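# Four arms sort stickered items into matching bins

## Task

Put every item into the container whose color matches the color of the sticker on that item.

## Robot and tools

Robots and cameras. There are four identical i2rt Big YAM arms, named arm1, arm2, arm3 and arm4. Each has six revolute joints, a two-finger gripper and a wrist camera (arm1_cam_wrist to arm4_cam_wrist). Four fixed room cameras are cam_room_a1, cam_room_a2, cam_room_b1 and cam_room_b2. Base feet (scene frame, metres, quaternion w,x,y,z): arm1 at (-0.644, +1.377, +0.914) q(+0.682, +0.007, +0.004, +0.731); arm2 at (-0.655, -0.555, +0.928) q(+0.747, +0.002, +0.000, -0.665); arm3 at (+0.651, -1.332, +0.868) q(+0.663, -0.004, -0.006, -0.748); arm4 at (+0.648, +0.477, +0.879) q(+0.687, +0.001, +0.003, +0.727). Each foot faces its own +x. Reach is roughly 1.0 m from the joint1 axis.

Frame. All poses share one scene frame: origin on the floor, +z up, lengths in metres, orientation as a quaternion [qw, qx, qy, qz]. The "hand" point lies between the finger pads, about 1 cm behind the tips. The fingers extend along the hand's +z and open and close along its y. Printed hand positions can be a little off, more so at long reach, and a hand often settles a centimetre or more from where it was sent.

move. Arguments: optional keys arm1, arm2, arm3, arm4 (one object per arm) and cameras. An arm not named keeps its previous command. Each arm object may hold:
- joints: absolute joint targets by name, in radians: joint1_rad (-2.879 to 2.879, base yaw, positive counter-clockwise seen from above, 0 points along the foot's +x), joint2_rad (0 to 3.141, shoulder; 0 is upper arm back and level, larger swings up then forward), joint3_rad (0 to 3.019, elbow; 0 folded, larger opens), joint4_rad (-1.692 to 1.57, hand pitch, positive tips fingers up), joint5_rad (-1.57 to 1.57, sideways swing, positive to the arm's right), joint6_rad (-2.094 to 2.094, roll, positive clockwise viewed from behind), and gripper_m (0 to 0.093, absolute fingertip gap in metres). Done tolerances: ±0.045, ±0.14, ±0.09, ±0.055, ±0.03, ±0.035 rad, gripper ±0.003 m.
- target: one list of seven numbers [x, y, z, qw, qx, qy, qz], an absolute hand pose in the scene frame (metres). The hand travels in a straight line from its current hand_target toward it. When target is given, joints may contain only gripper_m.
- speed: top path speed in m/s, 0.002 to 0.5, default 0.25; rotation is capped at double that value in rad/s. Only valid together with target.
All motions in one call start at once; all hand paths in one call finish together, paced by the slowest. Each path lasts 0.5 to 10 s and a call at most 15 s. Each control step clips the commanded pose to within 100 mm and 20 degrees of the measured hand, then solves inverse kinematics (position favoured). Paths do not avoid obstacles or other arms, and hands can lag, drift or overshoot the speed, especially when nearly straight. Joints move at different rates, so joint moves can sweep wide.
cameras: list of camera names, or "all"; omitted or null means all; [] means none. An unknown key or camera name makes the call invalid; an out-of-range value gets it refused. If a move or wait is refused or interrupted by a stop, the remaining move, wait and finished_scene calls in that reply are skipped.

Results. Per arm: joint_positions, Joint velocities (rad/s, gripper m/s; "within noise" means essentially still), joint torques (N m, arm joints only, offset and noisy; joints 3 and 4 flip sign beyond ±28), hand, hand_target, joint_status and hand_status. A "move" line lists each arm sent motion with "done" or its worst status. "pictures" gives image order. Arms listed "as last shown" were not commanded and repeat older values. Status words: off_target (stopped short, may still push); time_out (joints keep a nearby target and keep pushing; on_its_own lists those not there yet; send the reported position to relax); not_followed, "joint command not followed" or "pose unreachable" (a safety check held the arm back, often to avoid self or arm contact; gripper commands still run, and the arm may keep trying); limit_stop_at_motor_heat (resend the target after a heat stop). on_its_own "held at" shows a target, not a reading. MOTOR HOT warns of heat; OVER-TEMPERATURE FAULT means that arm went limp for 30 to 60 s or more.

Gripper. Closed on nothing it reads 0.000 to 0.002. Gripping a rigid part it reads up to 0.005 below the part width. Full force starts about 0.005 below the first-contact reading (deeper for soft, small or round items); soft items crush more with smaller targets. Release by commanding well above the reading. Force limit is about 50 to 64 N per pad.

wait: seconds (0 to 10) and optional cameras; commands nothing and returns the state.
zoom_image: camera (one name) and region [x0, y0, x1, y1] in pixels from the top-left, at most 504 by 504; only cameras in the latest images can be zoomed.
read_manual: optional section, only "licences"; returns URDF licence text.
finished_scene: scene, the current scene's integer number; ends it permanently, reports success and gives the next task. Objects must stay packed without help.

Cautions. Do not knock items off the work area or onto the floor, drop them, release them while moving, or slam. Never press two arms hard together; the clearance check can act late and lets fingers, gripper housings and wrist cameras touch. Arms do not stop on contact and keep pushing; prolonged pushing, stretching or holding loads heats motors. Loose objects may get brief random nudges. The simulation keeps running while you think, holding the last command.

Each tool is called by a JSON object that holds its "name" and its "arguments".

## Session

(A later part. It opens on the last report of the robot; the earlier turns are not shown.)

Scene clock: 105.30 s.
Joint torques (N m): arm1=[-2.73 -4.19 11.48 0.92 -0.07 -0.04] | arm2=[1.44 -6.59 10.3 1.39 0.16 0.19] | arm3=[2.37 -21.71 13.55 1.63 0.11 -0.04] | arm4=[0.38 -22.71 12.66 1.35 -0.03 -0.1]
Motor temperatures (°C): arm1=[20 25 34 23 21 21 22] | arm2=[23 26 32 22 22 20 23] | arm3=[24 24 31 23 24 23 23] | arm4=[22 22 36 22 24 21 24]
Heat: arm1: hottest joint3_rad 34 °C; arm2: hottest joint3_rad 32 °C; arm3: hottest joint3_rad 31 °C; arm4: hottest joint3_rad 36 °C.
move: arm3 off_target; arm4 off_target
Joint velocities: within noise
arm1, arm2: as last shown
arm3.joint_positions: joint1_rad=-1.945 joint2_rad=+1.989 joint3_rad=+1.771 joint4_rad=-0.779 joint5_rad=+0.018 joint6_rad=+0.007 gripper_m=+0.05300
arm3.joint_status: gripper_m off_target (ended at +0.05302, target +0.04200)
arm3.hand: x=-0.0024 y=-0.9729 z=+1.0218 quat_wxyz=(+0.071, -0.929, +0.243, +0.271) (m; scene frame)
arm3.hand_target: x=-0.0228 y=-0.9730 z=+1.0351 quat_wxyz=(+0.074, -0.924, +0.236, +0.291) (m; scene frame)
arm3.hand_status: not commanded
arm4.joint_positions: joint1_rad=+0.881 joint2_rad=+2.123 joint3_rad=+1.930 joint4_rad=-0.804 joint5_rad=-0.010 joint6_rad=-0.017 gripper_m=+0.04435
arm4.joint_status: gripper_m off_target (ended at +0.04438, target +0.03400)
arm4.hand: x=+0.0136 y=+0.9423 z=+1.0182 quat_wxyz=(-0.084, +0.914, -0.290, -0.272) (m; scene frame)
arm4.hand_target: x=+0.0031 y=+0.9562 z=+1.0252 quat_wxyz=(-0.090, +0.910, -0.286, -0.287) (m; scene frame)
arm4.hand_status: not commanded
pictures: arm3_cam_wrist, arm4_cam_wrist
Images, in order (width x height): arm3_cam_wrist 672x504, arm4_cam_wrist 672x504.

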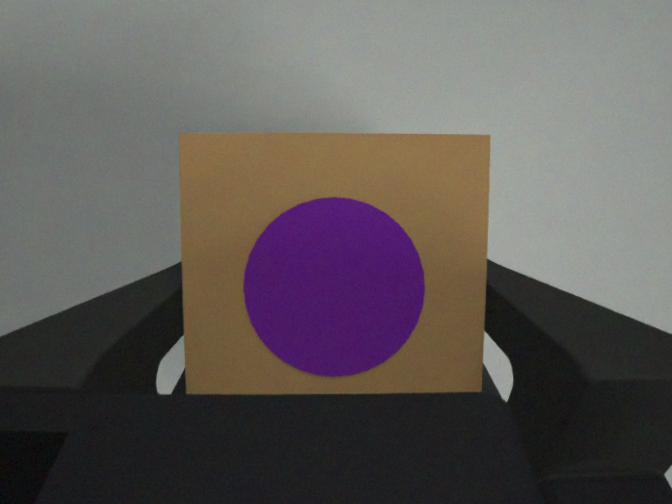

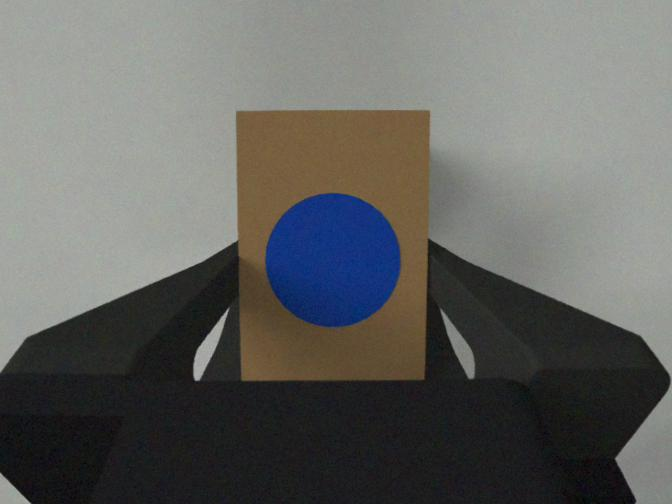

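{"name": "move", "arguments": {"arm3": {"target": [0.045, -1.003, 1.15, 0.0745, -0.9239, 0.2364, 0.2913], "speed": 0.25}, "arm4": {"target": [0.075, 0.90, 1.15, 0.0901, -0.9099, 0.2856, 0.2869], "speed": 0.25}, "cameras": []}}

{"name": "move", "arguments": {"arm3": {"target": [0.32, -1.151, 1.15, 0.0745, -0.9239, 0.2364, 0.2913], "speed": 0.45}, "arm4": {"target": [0.345, 0.702, 1.15, 0.0901, -0.9099, 0.2856, 0.2869], "speed": 0.45}, "cameras": []}}

{"name": "move", "arguments": {"arm3": {"joints": {"joint1_rad": 1.80, "joint2_rad": 0.74, "joint3_rad": 0.74, "joint4_rad": -0.9, "joint5_rad": 0, "joint6_rad": 0}}, "arm4": {"joints": {"joint1_rad": -1.89, "joint2_rad": 0.74, "joint3_rad": 0.74, "joint4_rad": -0.9, "joint5_rad": 0, "joint6_rad": 0}}, "cameras": ["arm3_cam_wrist", "arm4_cam_wrist"]}}

{"name": "move", "arguments": {"arm3": {"target": [1.168, -1.277, 0.90, 0.3003, -0.0507, 0.9524, 0.016], "speed": 0.45}, "arm4": {"target": [1.15, 0.342, 0.90, 0.2981, 0.1253, 0.9454, -0.0395], "speed": 0.45}, "cameras": ["arm3_cam_wrist", "arm4_cam_wrist"]}}

Scene clock: 125.27 s.
Joint torques (N m): arm1=[-3.31 -3.37 11.4 1.05 -0.04 -0.06] | arm2=[1.61 -6.77 10.28 1.39 0.15 0.19] | arm3=[1.9 -19.84 9.44 0.99 -0.01 -0.08] | arm4=[0.73 -19.49 9.54 0.77 0.07 -0.02]
Motor temperatures (°C): arm1=[20 24 34 23 21 21 21] | arm2=[23 25 32 22 22 20 23] | arm3=[24 24 31 23 24 23 24] | arm4=[22 24 41 22 24 21 25]
Heat: arm1: hottest joint3_rad 34 °C; arm2: hottest joint3_rad 32 °C; arm3: hottest joint3_rad 31 °C; arm4: hottest joint3_rad 41 °C.
move: arm3 done; arm4 off_target
Joint velocities: within noise
arm1, arm2: as last shown
arm3.joint_positions: joint1_rad=-1.945 joint2_rad=+1.760 joint3_rad=+1.768 joint4_rad=-0.947 joint5_rad=+0.018 joint6_rad=+0.007 gripper_m=+0.05300
arm3.joint_status: not commanded
arm3.hand: x=+0.0478 y=-0.9982 z=+1.1570 quat_wxyz=(+0.077, -0.921, +0.241, +0.298) (m; scene frame)
arm3.hand_target: x=+0.0450 y=-1.0031 z=+1.1501 quat_wxyz=(+0.074, -0.924, +0.236, +0.291) (m; scene frame)
arm3.hand_status: done (0.009 m and 1.0 deg from the pose sent, 0.140 m and 2.6 deg at the start)
arm4.joint_positions: joint1_rad=+0.881 joint2_rad=+1.826 joint3_rad=+1.826 joint4_rad=-0.939 joint5_rad=-0.010 joint6_rad=-0.017 gripper_m=+0.04435
arm4.joint_status: not commanded
arm4.hand: x=+0.0759 y=+0.8975 z=+1.1615 quat_wxyz=(-0.092, +0.906, -0.288, -0.297) (m; scene frame)
arm4.hand_target: x=+0.0751 y=+0.8998 z=+1.1501 quat_wxyz=(-0.090, +0.910, -0.286, -0.287) (m; scene frame)
arm4.hand_status: off_target (0.012 m and 1.3 deg from the pose sent, 0.151 m and 2.0 deg at the start)
pictures: none
No camera images: "cameras" was empty.

Scene clock: 126.83 s.
Joint torques (N m): arm1=[-2.67 -3.66 11.38 0.98 -0.1 -0.05] | arm2=[1.49 -6.77 10.25 1.43 0.16 0.19] | arm3=[2.2 -5.25 9.36 1.06 0.13 -0.02] | arm4=[0.03 -4.48 9.4 0.85 -0.02 -0.07]
Motor temperatures (°C): arm1=[20 24 34 23 21 21 21] | arm2=[23 25 32 22 22 20 23] | arm3=[24 24 31 23 24 23 24] | arm4=[22 24 41 22 24 21 25]
Heat: arm1: hottest joint3_rad 34 °C; arm2: hottest joint3_rad 32 °C; arm3: hottest joint3_rad 31 °C; arm4: hottest joint3_rad 41 °C.
move: arm3 done; arm4 done
Joint velocities: within noise
arm1, arm2: as last shown
arm3.joint_positions: joint1_rad=-1.945 joint2_rad=+0.927 joint3_rad=+0.963 joint4_rad=-0.978 joint5_rad=+0.019 joint6_rad=+0.007 gripper_m=+0.05300
arm3.joint_status: not commanded
arm3.hand: x=+0.3224 y=-1.1463 z=+1.1535 quat_wxyz=(+0.077, -0.921, +0.241, +0.295) (m; scene frame)
arm3.hand_target: x=+0.3200 y=-1.1510 z=+1.1501 quat_wxyz=(+0.074, -0.924, +0.236, +0.291) (m; scene frame)
arm3.hand_status: done (0.006 m and 0.8 deg from the pose sent, 0.312 m and 1.0 deg at the start)
arm4.joint_positions: joint1_rad=+0.881 joint2_rad=+0.933 joint3_rad=+0.927 joint4_rad=-0.941 joint5_rad=-0.010 joint6_rad=-0.017 gripper_m=+0.04435
arm4.joint_status: not commanded
arm4.hand: x=+0.3449 y=+0.7000 z=+1.1529 quat_wxyz=(-0.091, +0.907, -0.288, -0.294) (m; scene frame)
arm4.hand_target: x=+0.3450 y=+0.7020 z=+1.1500 quat_wxyz=(-0.090, +0.910, -0.286, -0.287) (m; scene frame)
arm4.hand_status: done (0.004 m and 0.9 deg from the pose sent, 0.333 m and 1.3 deg at the start)
pictures: none
No camera images: "cameras" was empty.

Scene clock: 129.70 s.
Joint torques (N m): arm1=[-2.49 -3.14 11.52 0.88 -0.03 -0.07] | arm2=[1.49 -6.71 10.28 1.4 0.16 0.19] | arm3=[1.85 -2.55 9.44 1.83 0.09 -0.11] | arm4=[1.08 -2.67 9.91 1.47 0.1 0.17]
Motor temperatures (°C): arm1=[20 24 34 23 21 21 21] | arm2=[23 25 32 22 22 20 23] | arm3=[24 24 31 23 24 23 24] | arm4=[22 24 41 22 24 21 26]
Heat: arm1: hottest joint3_rad 34 °C; arm2: hottest joint3_rad 32 °C; arm3: hottest joint3_rad 31 °C; arm4: hottest joint3_rad 41 °C.
move: arm3 done; arm4 done
Joint velocities: within noise
arm1, arm2: as last shown
arm3.joint_positions: joint1_rad=+1.791 joint2_rad=+0.738 joint3_rad=+0.742 joint4_rad=-0.914 joint5_rad=-0.001 joint6_rad=+0.006 gripper_m=+0.05301
arm3.joint_status: all done
arm3.hand: x=+0.9692 y=-1.2968 z=+1.1103 quat_wxyz=(-0.324, +0.046, -0.945, -0.011) (m; scene frame)
arm3.hand_target: x=+0.9716 y=-1.2938 z=+1.1108 quat_wxyz=(-0.329, +0.053, -0.943, -0.011) (m; scene frame)
arm3.hand_status: not commanded
arm4.joint_positions: joint1_rad=-1.889 joint2_rad=+0.739 joint3_rad=+0.730 joint4_rad=-0.914 joint5_rad=+0.000 joint6_rad=-0.012 gripper_m=+0.04437
arm4.joint_status: all done
arm4.hand: x=+0.9561 y=+0.3954 z=+1.1144 quat_wxyz=(-0.313, -0.117, -0.941, +0.045) (m; scene frame)
arm4.hand_target: x=+0.9605 y=+0.3939 z=+1.1213 quat_wxyz=(-0.324, -0.123, -0.937, +0.045) (m; scene frame)
arm4.hand_status: not commanded
pictures: arm3_cam_wrist, arm4_cam_wrist
Images, in order (width x height): arm3_cam_wrist 672x504, arm4_cam_wrist 672x504.

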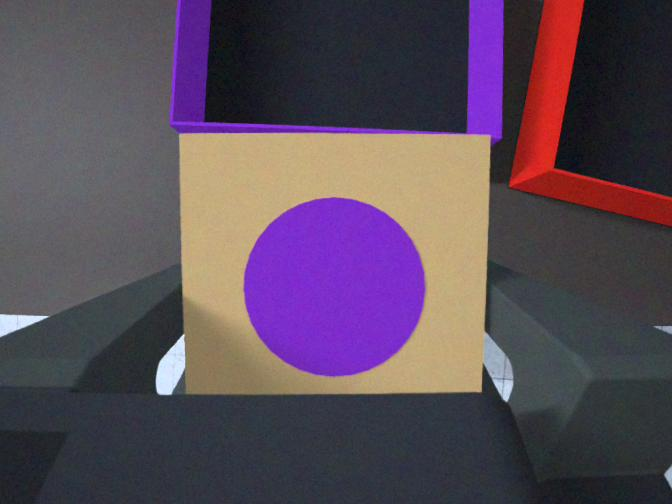

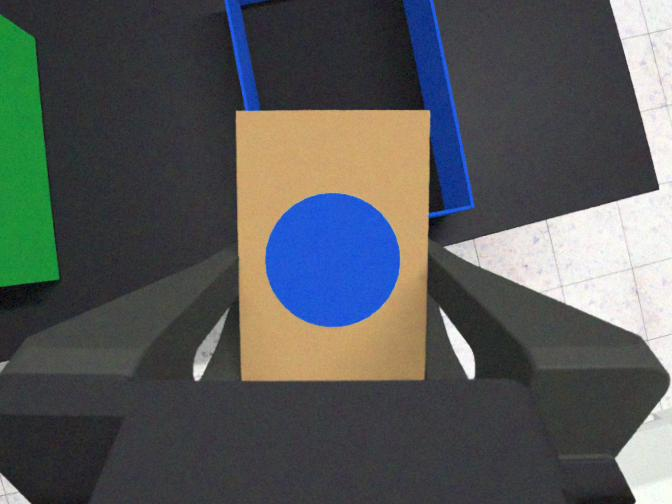

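Scene clock: 131.13 s.
Joint torques (N m): arm1=[-2.37 -3.43 11.37 0.92 -0.09 -0.07] | arm2=[1.61 -6.77 10.26 1.42 0.15 0.19] | arm3=[1.44 -14.97 9.89 1.68 -0.08 -0.08] | arm4=[0.56 -14.21 8.7 1.48 -0.03 0.19]
Motor temperatures (°C): arm1=[20 24 34 23 21 21 21] | arm2=[23 25 32 22 22 20 23] | arm3=[24 24 31 23 24 23 24] | arm4=[22 24 40 22 24 21 26]
Heat: arm1: hottest joint3_rad 34 °C; arm2: hottest joint3_rad 32 °C; arm3: hottest joint3_rad 31 °C; arm4: hottest joint3_rad 40 °C.
move: arm3 off_target; arm4 off_target
Joint velocities: within noise
arm1, arm2: as last shown
arm3.joint_positions: joint1_rad=+1.791 joint2_rad=+1.631 joint3_rad=+0.790 joint4_rad=-0.188 joint5_rad=-0.012 joint6_rad=+0.006 gripper_m=+0.05301
arm3.joint_status: not commanded
arm3.hand: x=+1.1421 y=-1.2809 z=+0.8762 quat_wxyz=(-0.267, +0.048, -0.962, -0.013) (m; scene frame)
arm3.hand_target: x=+1.1665 y=-1.2771 z=+0.9008 quat_wxyz=(-0.300, +0.051, -0.952, -0.016) (m; scene frame)
arm3.hand_status: off_target (0.035 m and 4.0 deg from the pose sent, 0.290 m and 3.0 deg at the start)
arm4.joint_positions: joint1_rad=-1.889 joint2_rad=+1.644 joint3_rad=+0.785 joint4_rad=-0.154 joint5_rad=-0.001 joint6_rad=-0.012 gripper_m=+0.04437
arm4.joint_status: not commanded
arm4.hand: x=+1.1275 y=+0.3487 z=+0.8822 quat_wxyz=(-0.270, -0.119, -0.955, +0.039) (m; scene frame)
arm4.hand_target: x=+1.1489 y=+0.3423 z=+0.9007 quat_wxyz=(-0.298, -0.125, -0.945, +0.039) (m; scene frame)
arm4.hand_status: off_target (0.029 m and 3.4 deg from the pose sent, 0.294 m and 2.1 deg at the start)
pictures: arm3_cam_wrist, arm4_cam_wrist
Images, in order (width x height): arm3_cam_wrist 672x504, arm4_cam_wrist 672x504.

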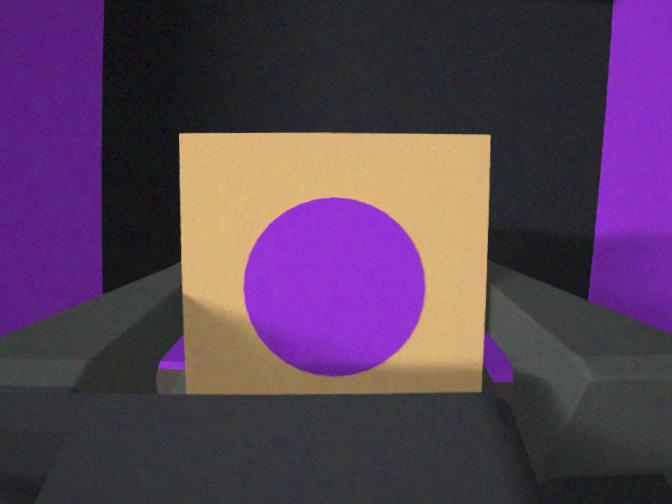

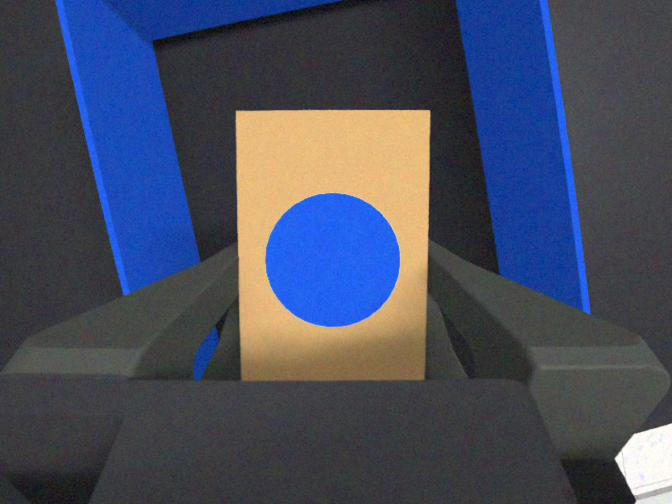

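{"name": "move", "arguments": {"arm3": {"target": [1.183, -1.275, 0.80, 0.3003, -0.0507, 0.9524, 0.016], "speed": 0.2}, "arm4": {"target": [1.16, 0.34, 0.80, 0.2981, 0.1253, 0.9454, -0.0395], "speed": 0.2}, "cameras": []}}

{"name": "move", "arguments": {"arm3": {"target": [1.183, -1.275, 0.765, 0.3003, -0.0507, 0.9524, 0.016], "speed": 0.08}, "arm4": {"target": [1.16, 0.34, 0.768, 0.2981, 0.1253, 0.9454, -0.0395], "speed": 0.08}, "cameras": ["arm3_cam_wrist", "arm4_cam_wrist"]}}

{"name": "move", "arguments": {"arm3": {"target": [1.183, -1.275, 0.74, 0.3003, -0.0507, 0.9524, 0.016], "speed": 0.06}, "arm4": {"target": [1.16, 0.34, 0.745, 0.2981, 0.1253, 0.9454, -0.0395], "speed": 0.06}, "cameras": ["arm3_cam_wrist", "arm4_cam_wrist"]}}

Scene clock: 144.30 s.
Joint torques (N m): arm1=[-2.78 -3.37 11.47 0.9 -0.02 -0.05] | arm2=[1.55 -6.83 10.26 1.37 0.16 0.19] | arm3=[1.61 -15.44 7.34 1.8 0.11 -0.11] | arm4=[0.79 -15.74 6.41 1.54 0 0.17]
Motor temperatures (°C): arm1=[20 24 34 23 21 21 21] | arm2=[23 25 32 22 22 20 23] | arm3=[24 25 31 23 24 23 24] | arm4=[22 24 38 22 24 21 26]
Heat: arm1: hottest joint3_rad 34 °C; arm2: hottest joint3_rad 32 °C; arm3: hottest joint3_rad 31 °C; arm4: hottest joint3_rad 38 °C.
move: arm3 off_target; arm4 off_target
Joint velocities: within noise
arm1, arm2: as last shown
arm3.joint_positions: joint1_rad=+1.791 joint2_rad=+1.891 joint3_rad=+0.804 joint4_rad=+0.084 joint5_rad=-0.014 joint6_rad=+0.013 gripper_m=+0.05300
arm3.joint_status: not commanded
arm3.hand: x=+1.1639 y=-1.2796 z=+0.7907 quat_wxyz=(-0.280, +0.045, -0.959, -0.016) (m; scene frame)
arm3.hand_target: x=+1.1823 y=-1.2750 z=+0.8005 quat_wxyz=(-0.300, +0.051, -0.952, -0.016) (m; scene frame)
arm3.hand_status: off_target (0.022 m and 2.5 deg from the pose sent, 0.087 m and 4.0 deg at the start)
arm4.joint_positions: joint1_rad=-1.889 joint2_rad=+1.915 joint3_rad=+0.788 joint4_rad=+0.122 joint5_rad=-0.001 joint6_rad=-0.010 gripper_m=+0.04437
arm4.joint_status: not commanded
arm4.hand: x=+1.1396 y=+0.3450 z=+0.7888 quat_wxyz=(-0.275, -0.120, -0.953, +0.039) (m; scene frame)
arm4.hand_target: x=+1.1594 y=+0.3402 z=+0.8006 quat_wxyz=(-0.298, -0.125, -0.945, +0.039) (m; scene frame)
arm4.hand_status: off_target (0.024 m and 2.9 deg from the pose sent, 0.089 m and 3.4 deg at the start)
pictures: none
No camera images: "cameras" was empty.

Scene clock: 145.33 s.
Joint torques (N m): arm1=[-2.96 -4.31 11.47 0.98 -0.09 -0.06] | arm2=[1.61 -6.71 10.25 1.42 0.15 0.18] | arm3=[1.73 -15.5 5.94 1.68 0.1 -0.1] | arm4=[1.14 -15.09 5.81 1.5 0.01 0.2]
Motor temperatures (°C): arm1=[20 24 34 23 21 21 21] | arm2=[23 25 32 22 22 20 23] | arm3=[24 25 31 23 24 23 24] | arm4=[22 24 38 22 24 21 26]
Heat: arm1: hottest joint3_rad 34 °C; arm2: hottest joint3_rad 32 °C; arm3: hottest joint3_rad 31 °C; arm4: hottest joint3_rad 38 °C.
move: arm3 off_target; arm4 off_target
Joint velocities: within noise
arm1.joint_positions: joint1_rad=-2.250 joint2_rad=+1.056 joint3_rad=+0.872 joint4_rad=-0.742 joint5_rad=-0.010 joint6_rad=+0.003 gripper_m=+0.09297
arm1.joint_status: not commanded
arm1.hand: x=-0.2971 y=+1.1382 z=+1.1352 quat_wxyz=(-0.297, -0.285, -0.907, +0.091) (m; scene frame)
arm1.hand_target: x=-0.3000 y=+1.1360 z=+1.1302 quat_wxyz=(-0.287, -0.286, -0.910, +0.090) (m; scene frame)
arm1.hand_status: not commanded
arm2.joint_positions: joint1_rad=+0.922 joint2_rad=+1.053 joint3_rad=+0.841 joint4_rad=-0.704 joint5_rad=+0.008 joint6_rad=-0.003 gripper_m=+0.09293
arm2.joint_status: not commanded
arm2.hand: x=-0.2973 y=-0.7687 z=+1.1456 quat_wxyz=(-0.310, -0.249, -0.914, +0.087) (m; scene frame)
arm2.hand_target: x=-0.3003 y=-0.7629 z=+1.1304 quat_wxyz=(-0.290, -0.253, -0.920, +0.080) (m; scene frame)
arm2.hand_status: not commanded
arm3.joint_positions: joint1_rad=+1.791 joint2_rad=+1.982 joint3_rad=+0.820 joint4_rad=+0.180 joint5_rad=-0.014 joint6_rad=+0.013 gripper_m=+0.05300
arm3.joint_status: not commanded
arm3.hand: x=+1.1723 y=-1.2792 z=+0.7631 quat_wxyz=(-0.290, +0.045, -0.956, -0.016) (m; scene frame)
arm3.hand_target: x=+1.1827 y=-1.2750 z=+0.7652 quat_wxyz=(-0.300, +0.051, -0.952, -0.016) (m; scene frame)
arm3.hand_status: off_target (0.012 m and 1.4 deg from the pose sent, 0.032 m and 2.5 deg at the start)
arm4.joint_positions: joint1_rad=-1.889 joint2_rad=+1.993 joint3_rad=+0.797 joint4_rad=+0.205 joint5_rad=-0.001 joint6_rad=-0.009 gripper_m=+0.04437
arm4.joint_status: not commanded
arm4.hand: x=+1.1433 y=+0.3439 z=+0.7642 quat_wxyz=(-0.281, -0.120, -0.951, +0.040) (m; scene frame)
arm4.hand_target: x=+1.1595 y=+0.3402 z=+0.7684 quat_wxyz=(-0.298, -0.125, -0.945, +0.039) (m; scene frame)
arm4.hand_status: off_target (0.018 m and 2.1 deg from the pose sent, 0.030 m and 2.9 deg at the start)
pictures: arm3_cam_wrist, arm4_cam_wrist
Images, in order (width x height): arm3_cam_wrist 672x504, arm4_cam_wrist 672x504.

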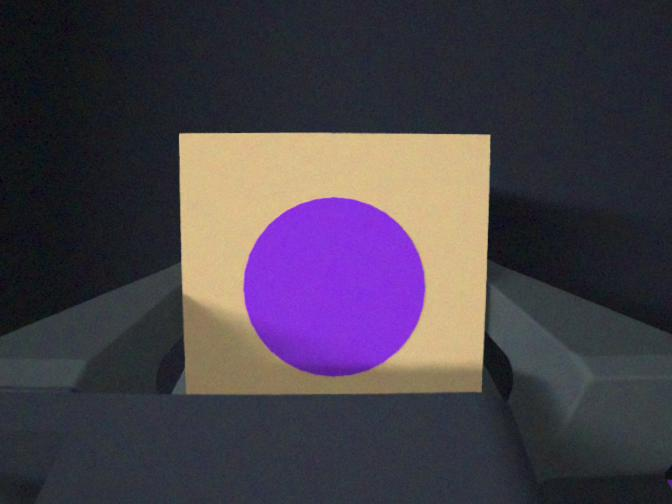

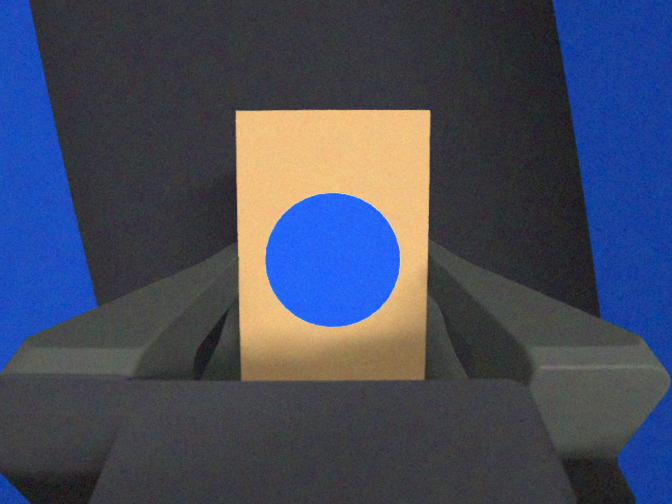

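Scene clock: 146.30 s.
Joint torques (N m): arm1=[-2.32 -4.42 11.45 0.85 -0.01 -0.07] | arm2=[1.61 -6.71 10.29 1.42 0.16 0.2] | arm3=[1.55 -14.56 4.93 1.5 0.12 -0.1] | arm4=[1.08 -14.74 5.29 1.51 0.02 0.18]
Motor temperatures (°C): arm1=[20 24 34 23 21 21 21] | arm2=[23 25 32 22 22 20 23] | arm3=[24 25 31 23 24 23 24] | arm4=[22 24 38 22 24 21 26]
Heat: arm1: hottest joint3_rad 34 °C; arm2: hottest joint3_rad 32 °C; arm3: hottest joint3_rad 31 °C; arm4: hottest joint3_rad 38 °C.
move: arm3 done; arm4 off_target
Joint velocities: within noise
arm1, arm2: as last shown
arm3.joint_positions: joint1_rad=+1.791 joint2_rad=+2.038 joint3_rad=+0.837 joint4_rad=+0.247 joint5_rad=-0.014 joint6_rad=+0.013 gripper_m=+0.05300
arm3.joint_status: not commanded
arm3.hand: x=+1.1818 y=-1.2785 z=+0.7486 quat_wxyz=(-0.303, +0.045, -0.952, -0.017) (m; scene frame)
arm3.hand_target: x=+1.1826 y=-1.2750 z=+0.7401 quat_wxyz=(-0.300, +0.051, -0.952, -0.016) (m; scene frame)
arm3.hand_status: done (0.009 m and 0.7 deg from the pose sent, 0.026 m and 1.4 deg at the start)
arm4.joint_positions: joint1_rad=-1.889 joint2_rad=+2.055 joint3_rad=+0.809 joint4_rad=+0.262 joint5_rad=-0.001 joint6_rad=-0.009 gripper_m=+0.04437
arm4.joint_status: not commanded
arm4.hand: x=+1.1458 y=+0.3431 z=+0.7444 quat_wxyz=(-0.284, -0.120, -0.950, +0.040) (m; scene frame)
arm4.hand_target: x=+1.1596 y=+0.3402 z=+0.7454 quat_wxyz=(-0.298, -0.125, -0.945, +0.039) (m; scene frame)
arm4.hand_status: off_target (0.015 m and 1.8 deg from the pose sent, 0.026 m and 2.1 deg at the start)
pictures: arm3_cam_wrist, arm4_cam_wrist
Images, in order (width x height): arm3_cam_wrist 672x504, arm4_cam_wrist 672x504.

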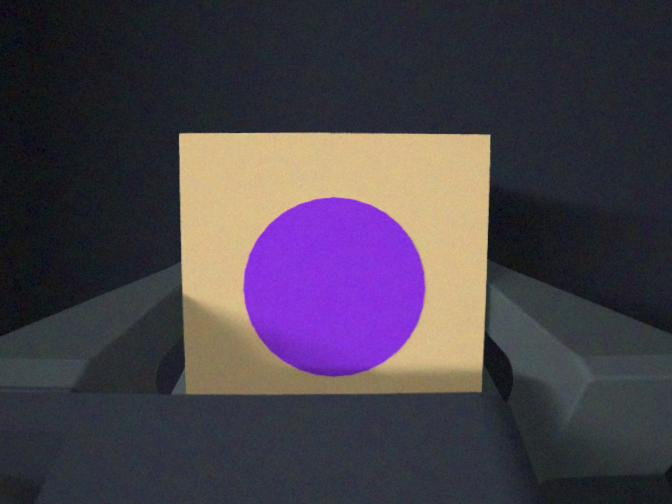

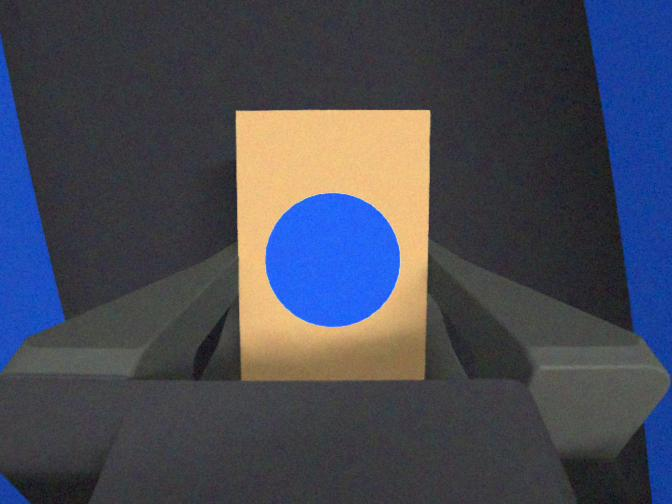

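{"name": "move", "arguments": {"arm3": {"target": [1.183, -1.275, 0.73, 0.3003, -0.0507, 0.9524, 0.016], "speed": 0.06}, "arm4": {"target": [1.16, 0.34, 0.732, 0.2981, 0.1253, 0.9454, -0.0395], "speed": 0.06}, "cameras": ["arm3_cam_wrist", "arm4_cam_wrist"]}}

Scene clock: 152.83 s.
Joint torques (N m): arm1=[-2.14 -4.54 11.59 0.98 -0.03 -0.05] | arm2=[1.55 -6.65 10.22 1.39 0.15 0.19] | arm3=[1.61 -14.04 4.48 1.4 0.11 -0.1] | arm4=[0.91 -13.39 4.78 1.46 0.06 0.15]
Motor temperatures (°C): arm1=[20 24 35 23 21 21 21] | arm2=[23 25 32 22 22 20 23] | arm3=[24 25 30 23 24 23 24] | arm4=[22 24 37 22 24 21 26]
Heat: arm1: hottest joint3_rad 35 °C; arm2: hottest joint3_rad 32 °C; arm3: hottest joint3_rad 30 °C; arm4: hottest joint3_rad 37 °C.
move: arm3 off_target; arm4 off_target
Joint velocities: within noise
arm1, arm2: as last shown
arm3.joint_positions: joint1_rad=+1.791 joint2_rad=+2.060 joint3_rad=+0.847 joint4_rad=+0.273 joint5_rad=-0.014 joint6_rad=+0.013 gripper_m=+0.05300
arm3.joint_status: not commanded
arm3.hand: x=+1.1866 y=-1.2781 z=+0.7439 quat_wxyz=(-0.310, +0.045, -0.950, -0.017) (m; scene frame)
arm3.hand_target: x=+1.1825 y=-1.2751 z=+0.7303 quat_wxyz=(-0.300, +0.051, -0.952, -0.016) (m; scene frame)
arm3.hand_status: off_target (0.015 m and 1.3 deg from the pose sent, 0.019 m and 0.7 deg at the start)
arm4.joint_positions: joint1_rad=-1.889 joint2_rad=+2.072 joint3_rad=+0.822 joint4_rad=+0.298 joint5_rad=-0.001 joint6_rad=-0.007 gripper_m=+0.04437
arm4.joint_status: not commanded
arm4.hand: x=+1.1559 y=+0.3405 z=+0.7444 quat_wxyz=(-0.300, -0.120, -0.945, +0.042) (m; scene frame)
arm4.hand_target: x=+1.1595 y=+0.3402 z=+0.7323 quat_wxyz=(-0.298, -0.125, -0.945, +0.039) (m; scene frame)
arm4.hand_status: off_target (0.013 m and 0.7 deg from the pose sent, 0.019 m and 1.8 deg at the start)
pictures: arm3_cam_wrist, arm4_cam_wrist
Images, in order (width x height): arm3_cam_wrist 672x504, arm4_cam_wrist 672x504.

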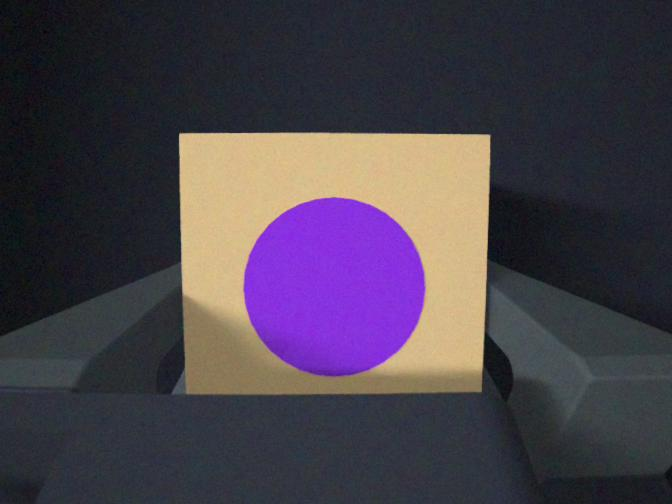

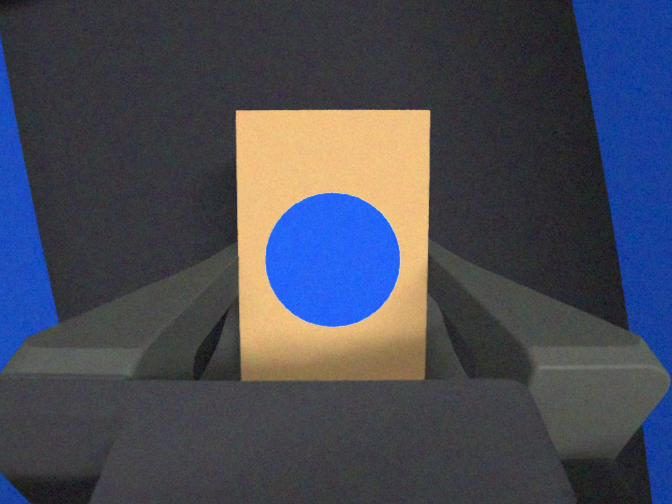

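{"name": "move", "arguments": {"arm3": {"target": [1.18, -1.275, 0.722, 0.3003, -0.0507, 0.9524, 0.016], "speed": 0.06}, "cameras": []}}

{"name": "move", "arguments": {"arm3": {"joints": {"gripper_m": 0.08}}, "arm4": {"joints": {"gripper_m": 0.07}}, "cameras": []}}

{"name": "move", "arguments": {"arm3": {"target": [1.165, -1.277, 0.92, 0.3003, -0.0507, 0.9524, 0.016], "speed": 0.35}, "arm4": {"target": [1.14, 0.345, 0.92, 0.2981, 0.1253, 0.9454, -0.0395], "speed": 0.35}, "cameras": ["arm3_cam_wrist", "arm4_cam_wrist"]}}

Scene clock: 159.47 s.
Joint torques (N m): arm1=[-2.73 -3.9 11.49 0.73 -0.06 -0.09] | arm2=[1.49 -6.71 10.26 1.42 0.15 0.19] | arm3=[1.73 -13.1 3.96 1.37 0.11 -0.1] | arm4=[0.56 -13.22 4.79 1.43 0.05 0.19]
Motor temperatures (°C): arm1=[20 24 35 23 21 21 21] | arm2=[23 25 32 22 22 20 23] | arm3=[24 25 30 23 24 23 24] | arm4=[22 24 36 22 24 21 26]
Heat: arm1: hottest joint3_rad 35 °C; arm2: hottest joint3_rad 32 °C; arm3: hottest joint3_rad 30 °C; arm4: hottest joint3_rad 36 °C.
move: arm3 off_target
Joint velocities: within noise
arm1, arm2, arm4: as last shown
arm3.joint_positions: joint1_rad=+1.791 joint2_rad=+2.067 joint3_rad=+0.847 joint4_rad=+0.299 joint5_rad=-0.013 joint6_rad=+0.013 gripper_m=+0.05300
arm3.joint_status: not commanded
arm3.hand: x=+1.1898 y=-1.2779 z=+0.7439 quat_wxyz=(-0.318, +0.045, -0.947, -0.018) (m; scene frame)
arm3.hand_target: x=+1.1791 y=-1.2752 z=+0.7228 quat_wxyz=(-0.300, +0.051, -0.952, -0.016) (m; scene frame)
arm3.hand_status: off_target (0.024 m and 2.3 deg from the pose sent, 0.023 m and 1.3 deg at the start)
arm4.hand_target: x=+1.1595 y=+0.3402 z=+0.7323 quat_wxyz=(-0.298, -0.125, -0.946, +0.039) (m; scene frame)
pictures: none
No camera images: "cameras" was empty.

Scene clock: 160.03 s.
Joint torques (N m): arm1=[-2.78 -3.49 11.49 0.9 -0.1 -0.04] | arm2=[1.55 -6.77 10.28 1.4 0.15 0.19] | arm3=[1.67 -13.8 3.85 1.24 0.11 -0.1] | arm4=[0.26 -14.74 4.68 1.26 0.07 0.12]
Motor temperatures (°C): arm1=[20 24 35 23 21 21 21] | arm2=[23 25 32 22 22 20 23] | arm3=[24 25 30 23 24 23 24] | arm4=[22 24 35 22 24 21 26]
Heat: arm1: hottest joint3_rad 35 °C; arm2: hottest joint3_rad 32 °C; arm3: hottest joint3_rad 30 °C; arm4: hottest joint3_rad 35 °C.
move: arm3 done; arm4 done
Joint velocities: within noise
arm1, arm2: as last shown
arm3.joint_positions: joint1_rad=+1.791 joint2_rad=+2.072 joint3_rad=+0.847 joint4_rad=+0.302 joint5_rad=-0.012 joint6_rad=+0.013 gripper_m=+0.07995
arm3.joint_status: all done
arm3.hand: x=+1.1892 y=-1.2781 z=+0.7417 quat_wxyz=(-0.317, +0.045, -0.947, -0.017) (m; scene frame)
arm3.hand_target: x=+1.1792 y=-1.2752 z=+0.7229 quat_wxyz=(-0.300, +0.051, -0.952, -0.016) (m; scene frame)
arm3.hand_status: not commanded
arm4.joint_positions: joint1_rad=-1.889 joint2_rad=+2.087 joint3_rad=+0.823 joint4_rad=+0.299 joint5_rad=-0.001 joint6_rad=-0.006 gripper_m=+0.06991
arm4.joint_status: all done
arm4.hand: x=+1.1524 y=+0.3414 z=+0.7372 quat_wxyz=(-0.294, -0.121, -0.947, +0.041) (m; scene frame)
arm4.hand_target: x=+1.1596 y=+0.3402 z=+0.7324 quat_wxyz=(-0.298, -0.125, -0.945, +0.039) (m; scene frame)
arm4.hand_status: not commanded
pictures: none
No camera images: "cameras" was empty.

Scene clock: 161.37 s.
Joint torques (N m): arm1=[-2.37 -3.78 11.38 1.06 -0.09 -0.06] | arm2=[1.55 -6.77 10.29 1.43 0.16 0.19] | arm3=[1.26 -12.28 9.95 0.85 -0.07 -0.12] | arm4=[0.26 -11.52 8.59 0.54 0.01 0.12]
Motor temperatures (°C): arm1=[20 24 35 23 21 21 21] | arm2=[23 25 32 22 22 20 23] | arm3=[24 25 30 23 24 23 24] | arm4=[22 24 35 22 24 21 26]
Heat: arm1: hottest joint3_rad 35 °C; arm2: hottest joint3_rad 32 °C; arm3: hottest joint3_rad 30 °C; arm4: hottest joint3_rad 35 °C.
move: arm3 off_target; arm4 done
Joint velocities: within noise
arm1, arm2: as last shown
arm3.joint_positions: joint1_rad=+1.791 joint2_rad=+1.562 joint3_rad=+0.809 joint4_rad=-0.222 joint5_rad=-0.012 joint6_rad=+0.011 gripper_m=+0.07996
arm3.joint_status: not commanded
arm3.hand: x=+1.1514 y=-1.2794 z=+0.9127 quat_wxyz=(-0.293, +0.046, -0.955, -0.016) (m; scene frame)
arm3.hand_target: x=+1.1645 y=-1.2770 z=+0.9202 quat_wxyz=(-0.300, +0.051, -0.952, -0.016) (m; scene frame)
arm3.hand_status: off_target (0.016 m and 1.0 deg from the pose sent, 0.180 m and 2.2 deg at the start)
arm4.joint_positions: joint1_rad=-1.889 joint2_rad=+1.562 joint3_rad=+0.785 joint4_rad=-0.178 joint5_rad=-0.001 joint6_rad=-0.006 gripper_m=+0.06991
arm4.joint_status: not commanded
arm4.hand: x=+1.1316 y=+0.3478 z=+0.9184 quat_wxyz=(-0.298, -0.120, -0.946, +0.042) (m; scene frame)
arm4.hand_target: x=+1.1398 y=+0.3451 z=+0.9201 quat_wxyz=(-0.298, -0.125, -0.945, +0.039) (m; scene frame)
arm4.hand_status: done (0.009 m and 0.6 deg from the pose sent, 0.183 m and 0.8 deg at the start)
pictures: arm3_cam_wrist, arm4_cam_wrist
Images, in order (width x height): arm3_cam_wrist 672x504, arm4_cam_wrist 672x504.

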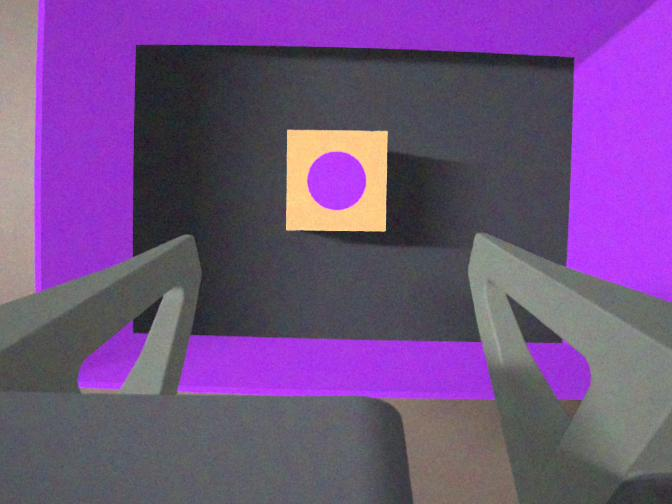

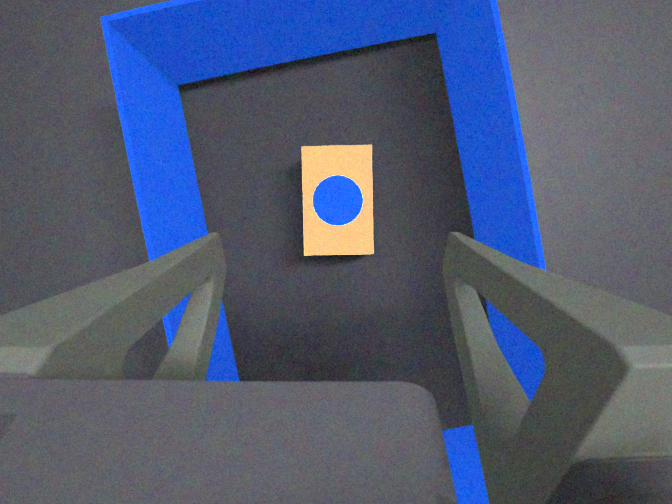

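{"name": "finished_scene", "arguments": {"scene": 2}}

The scene is finished: the task was done.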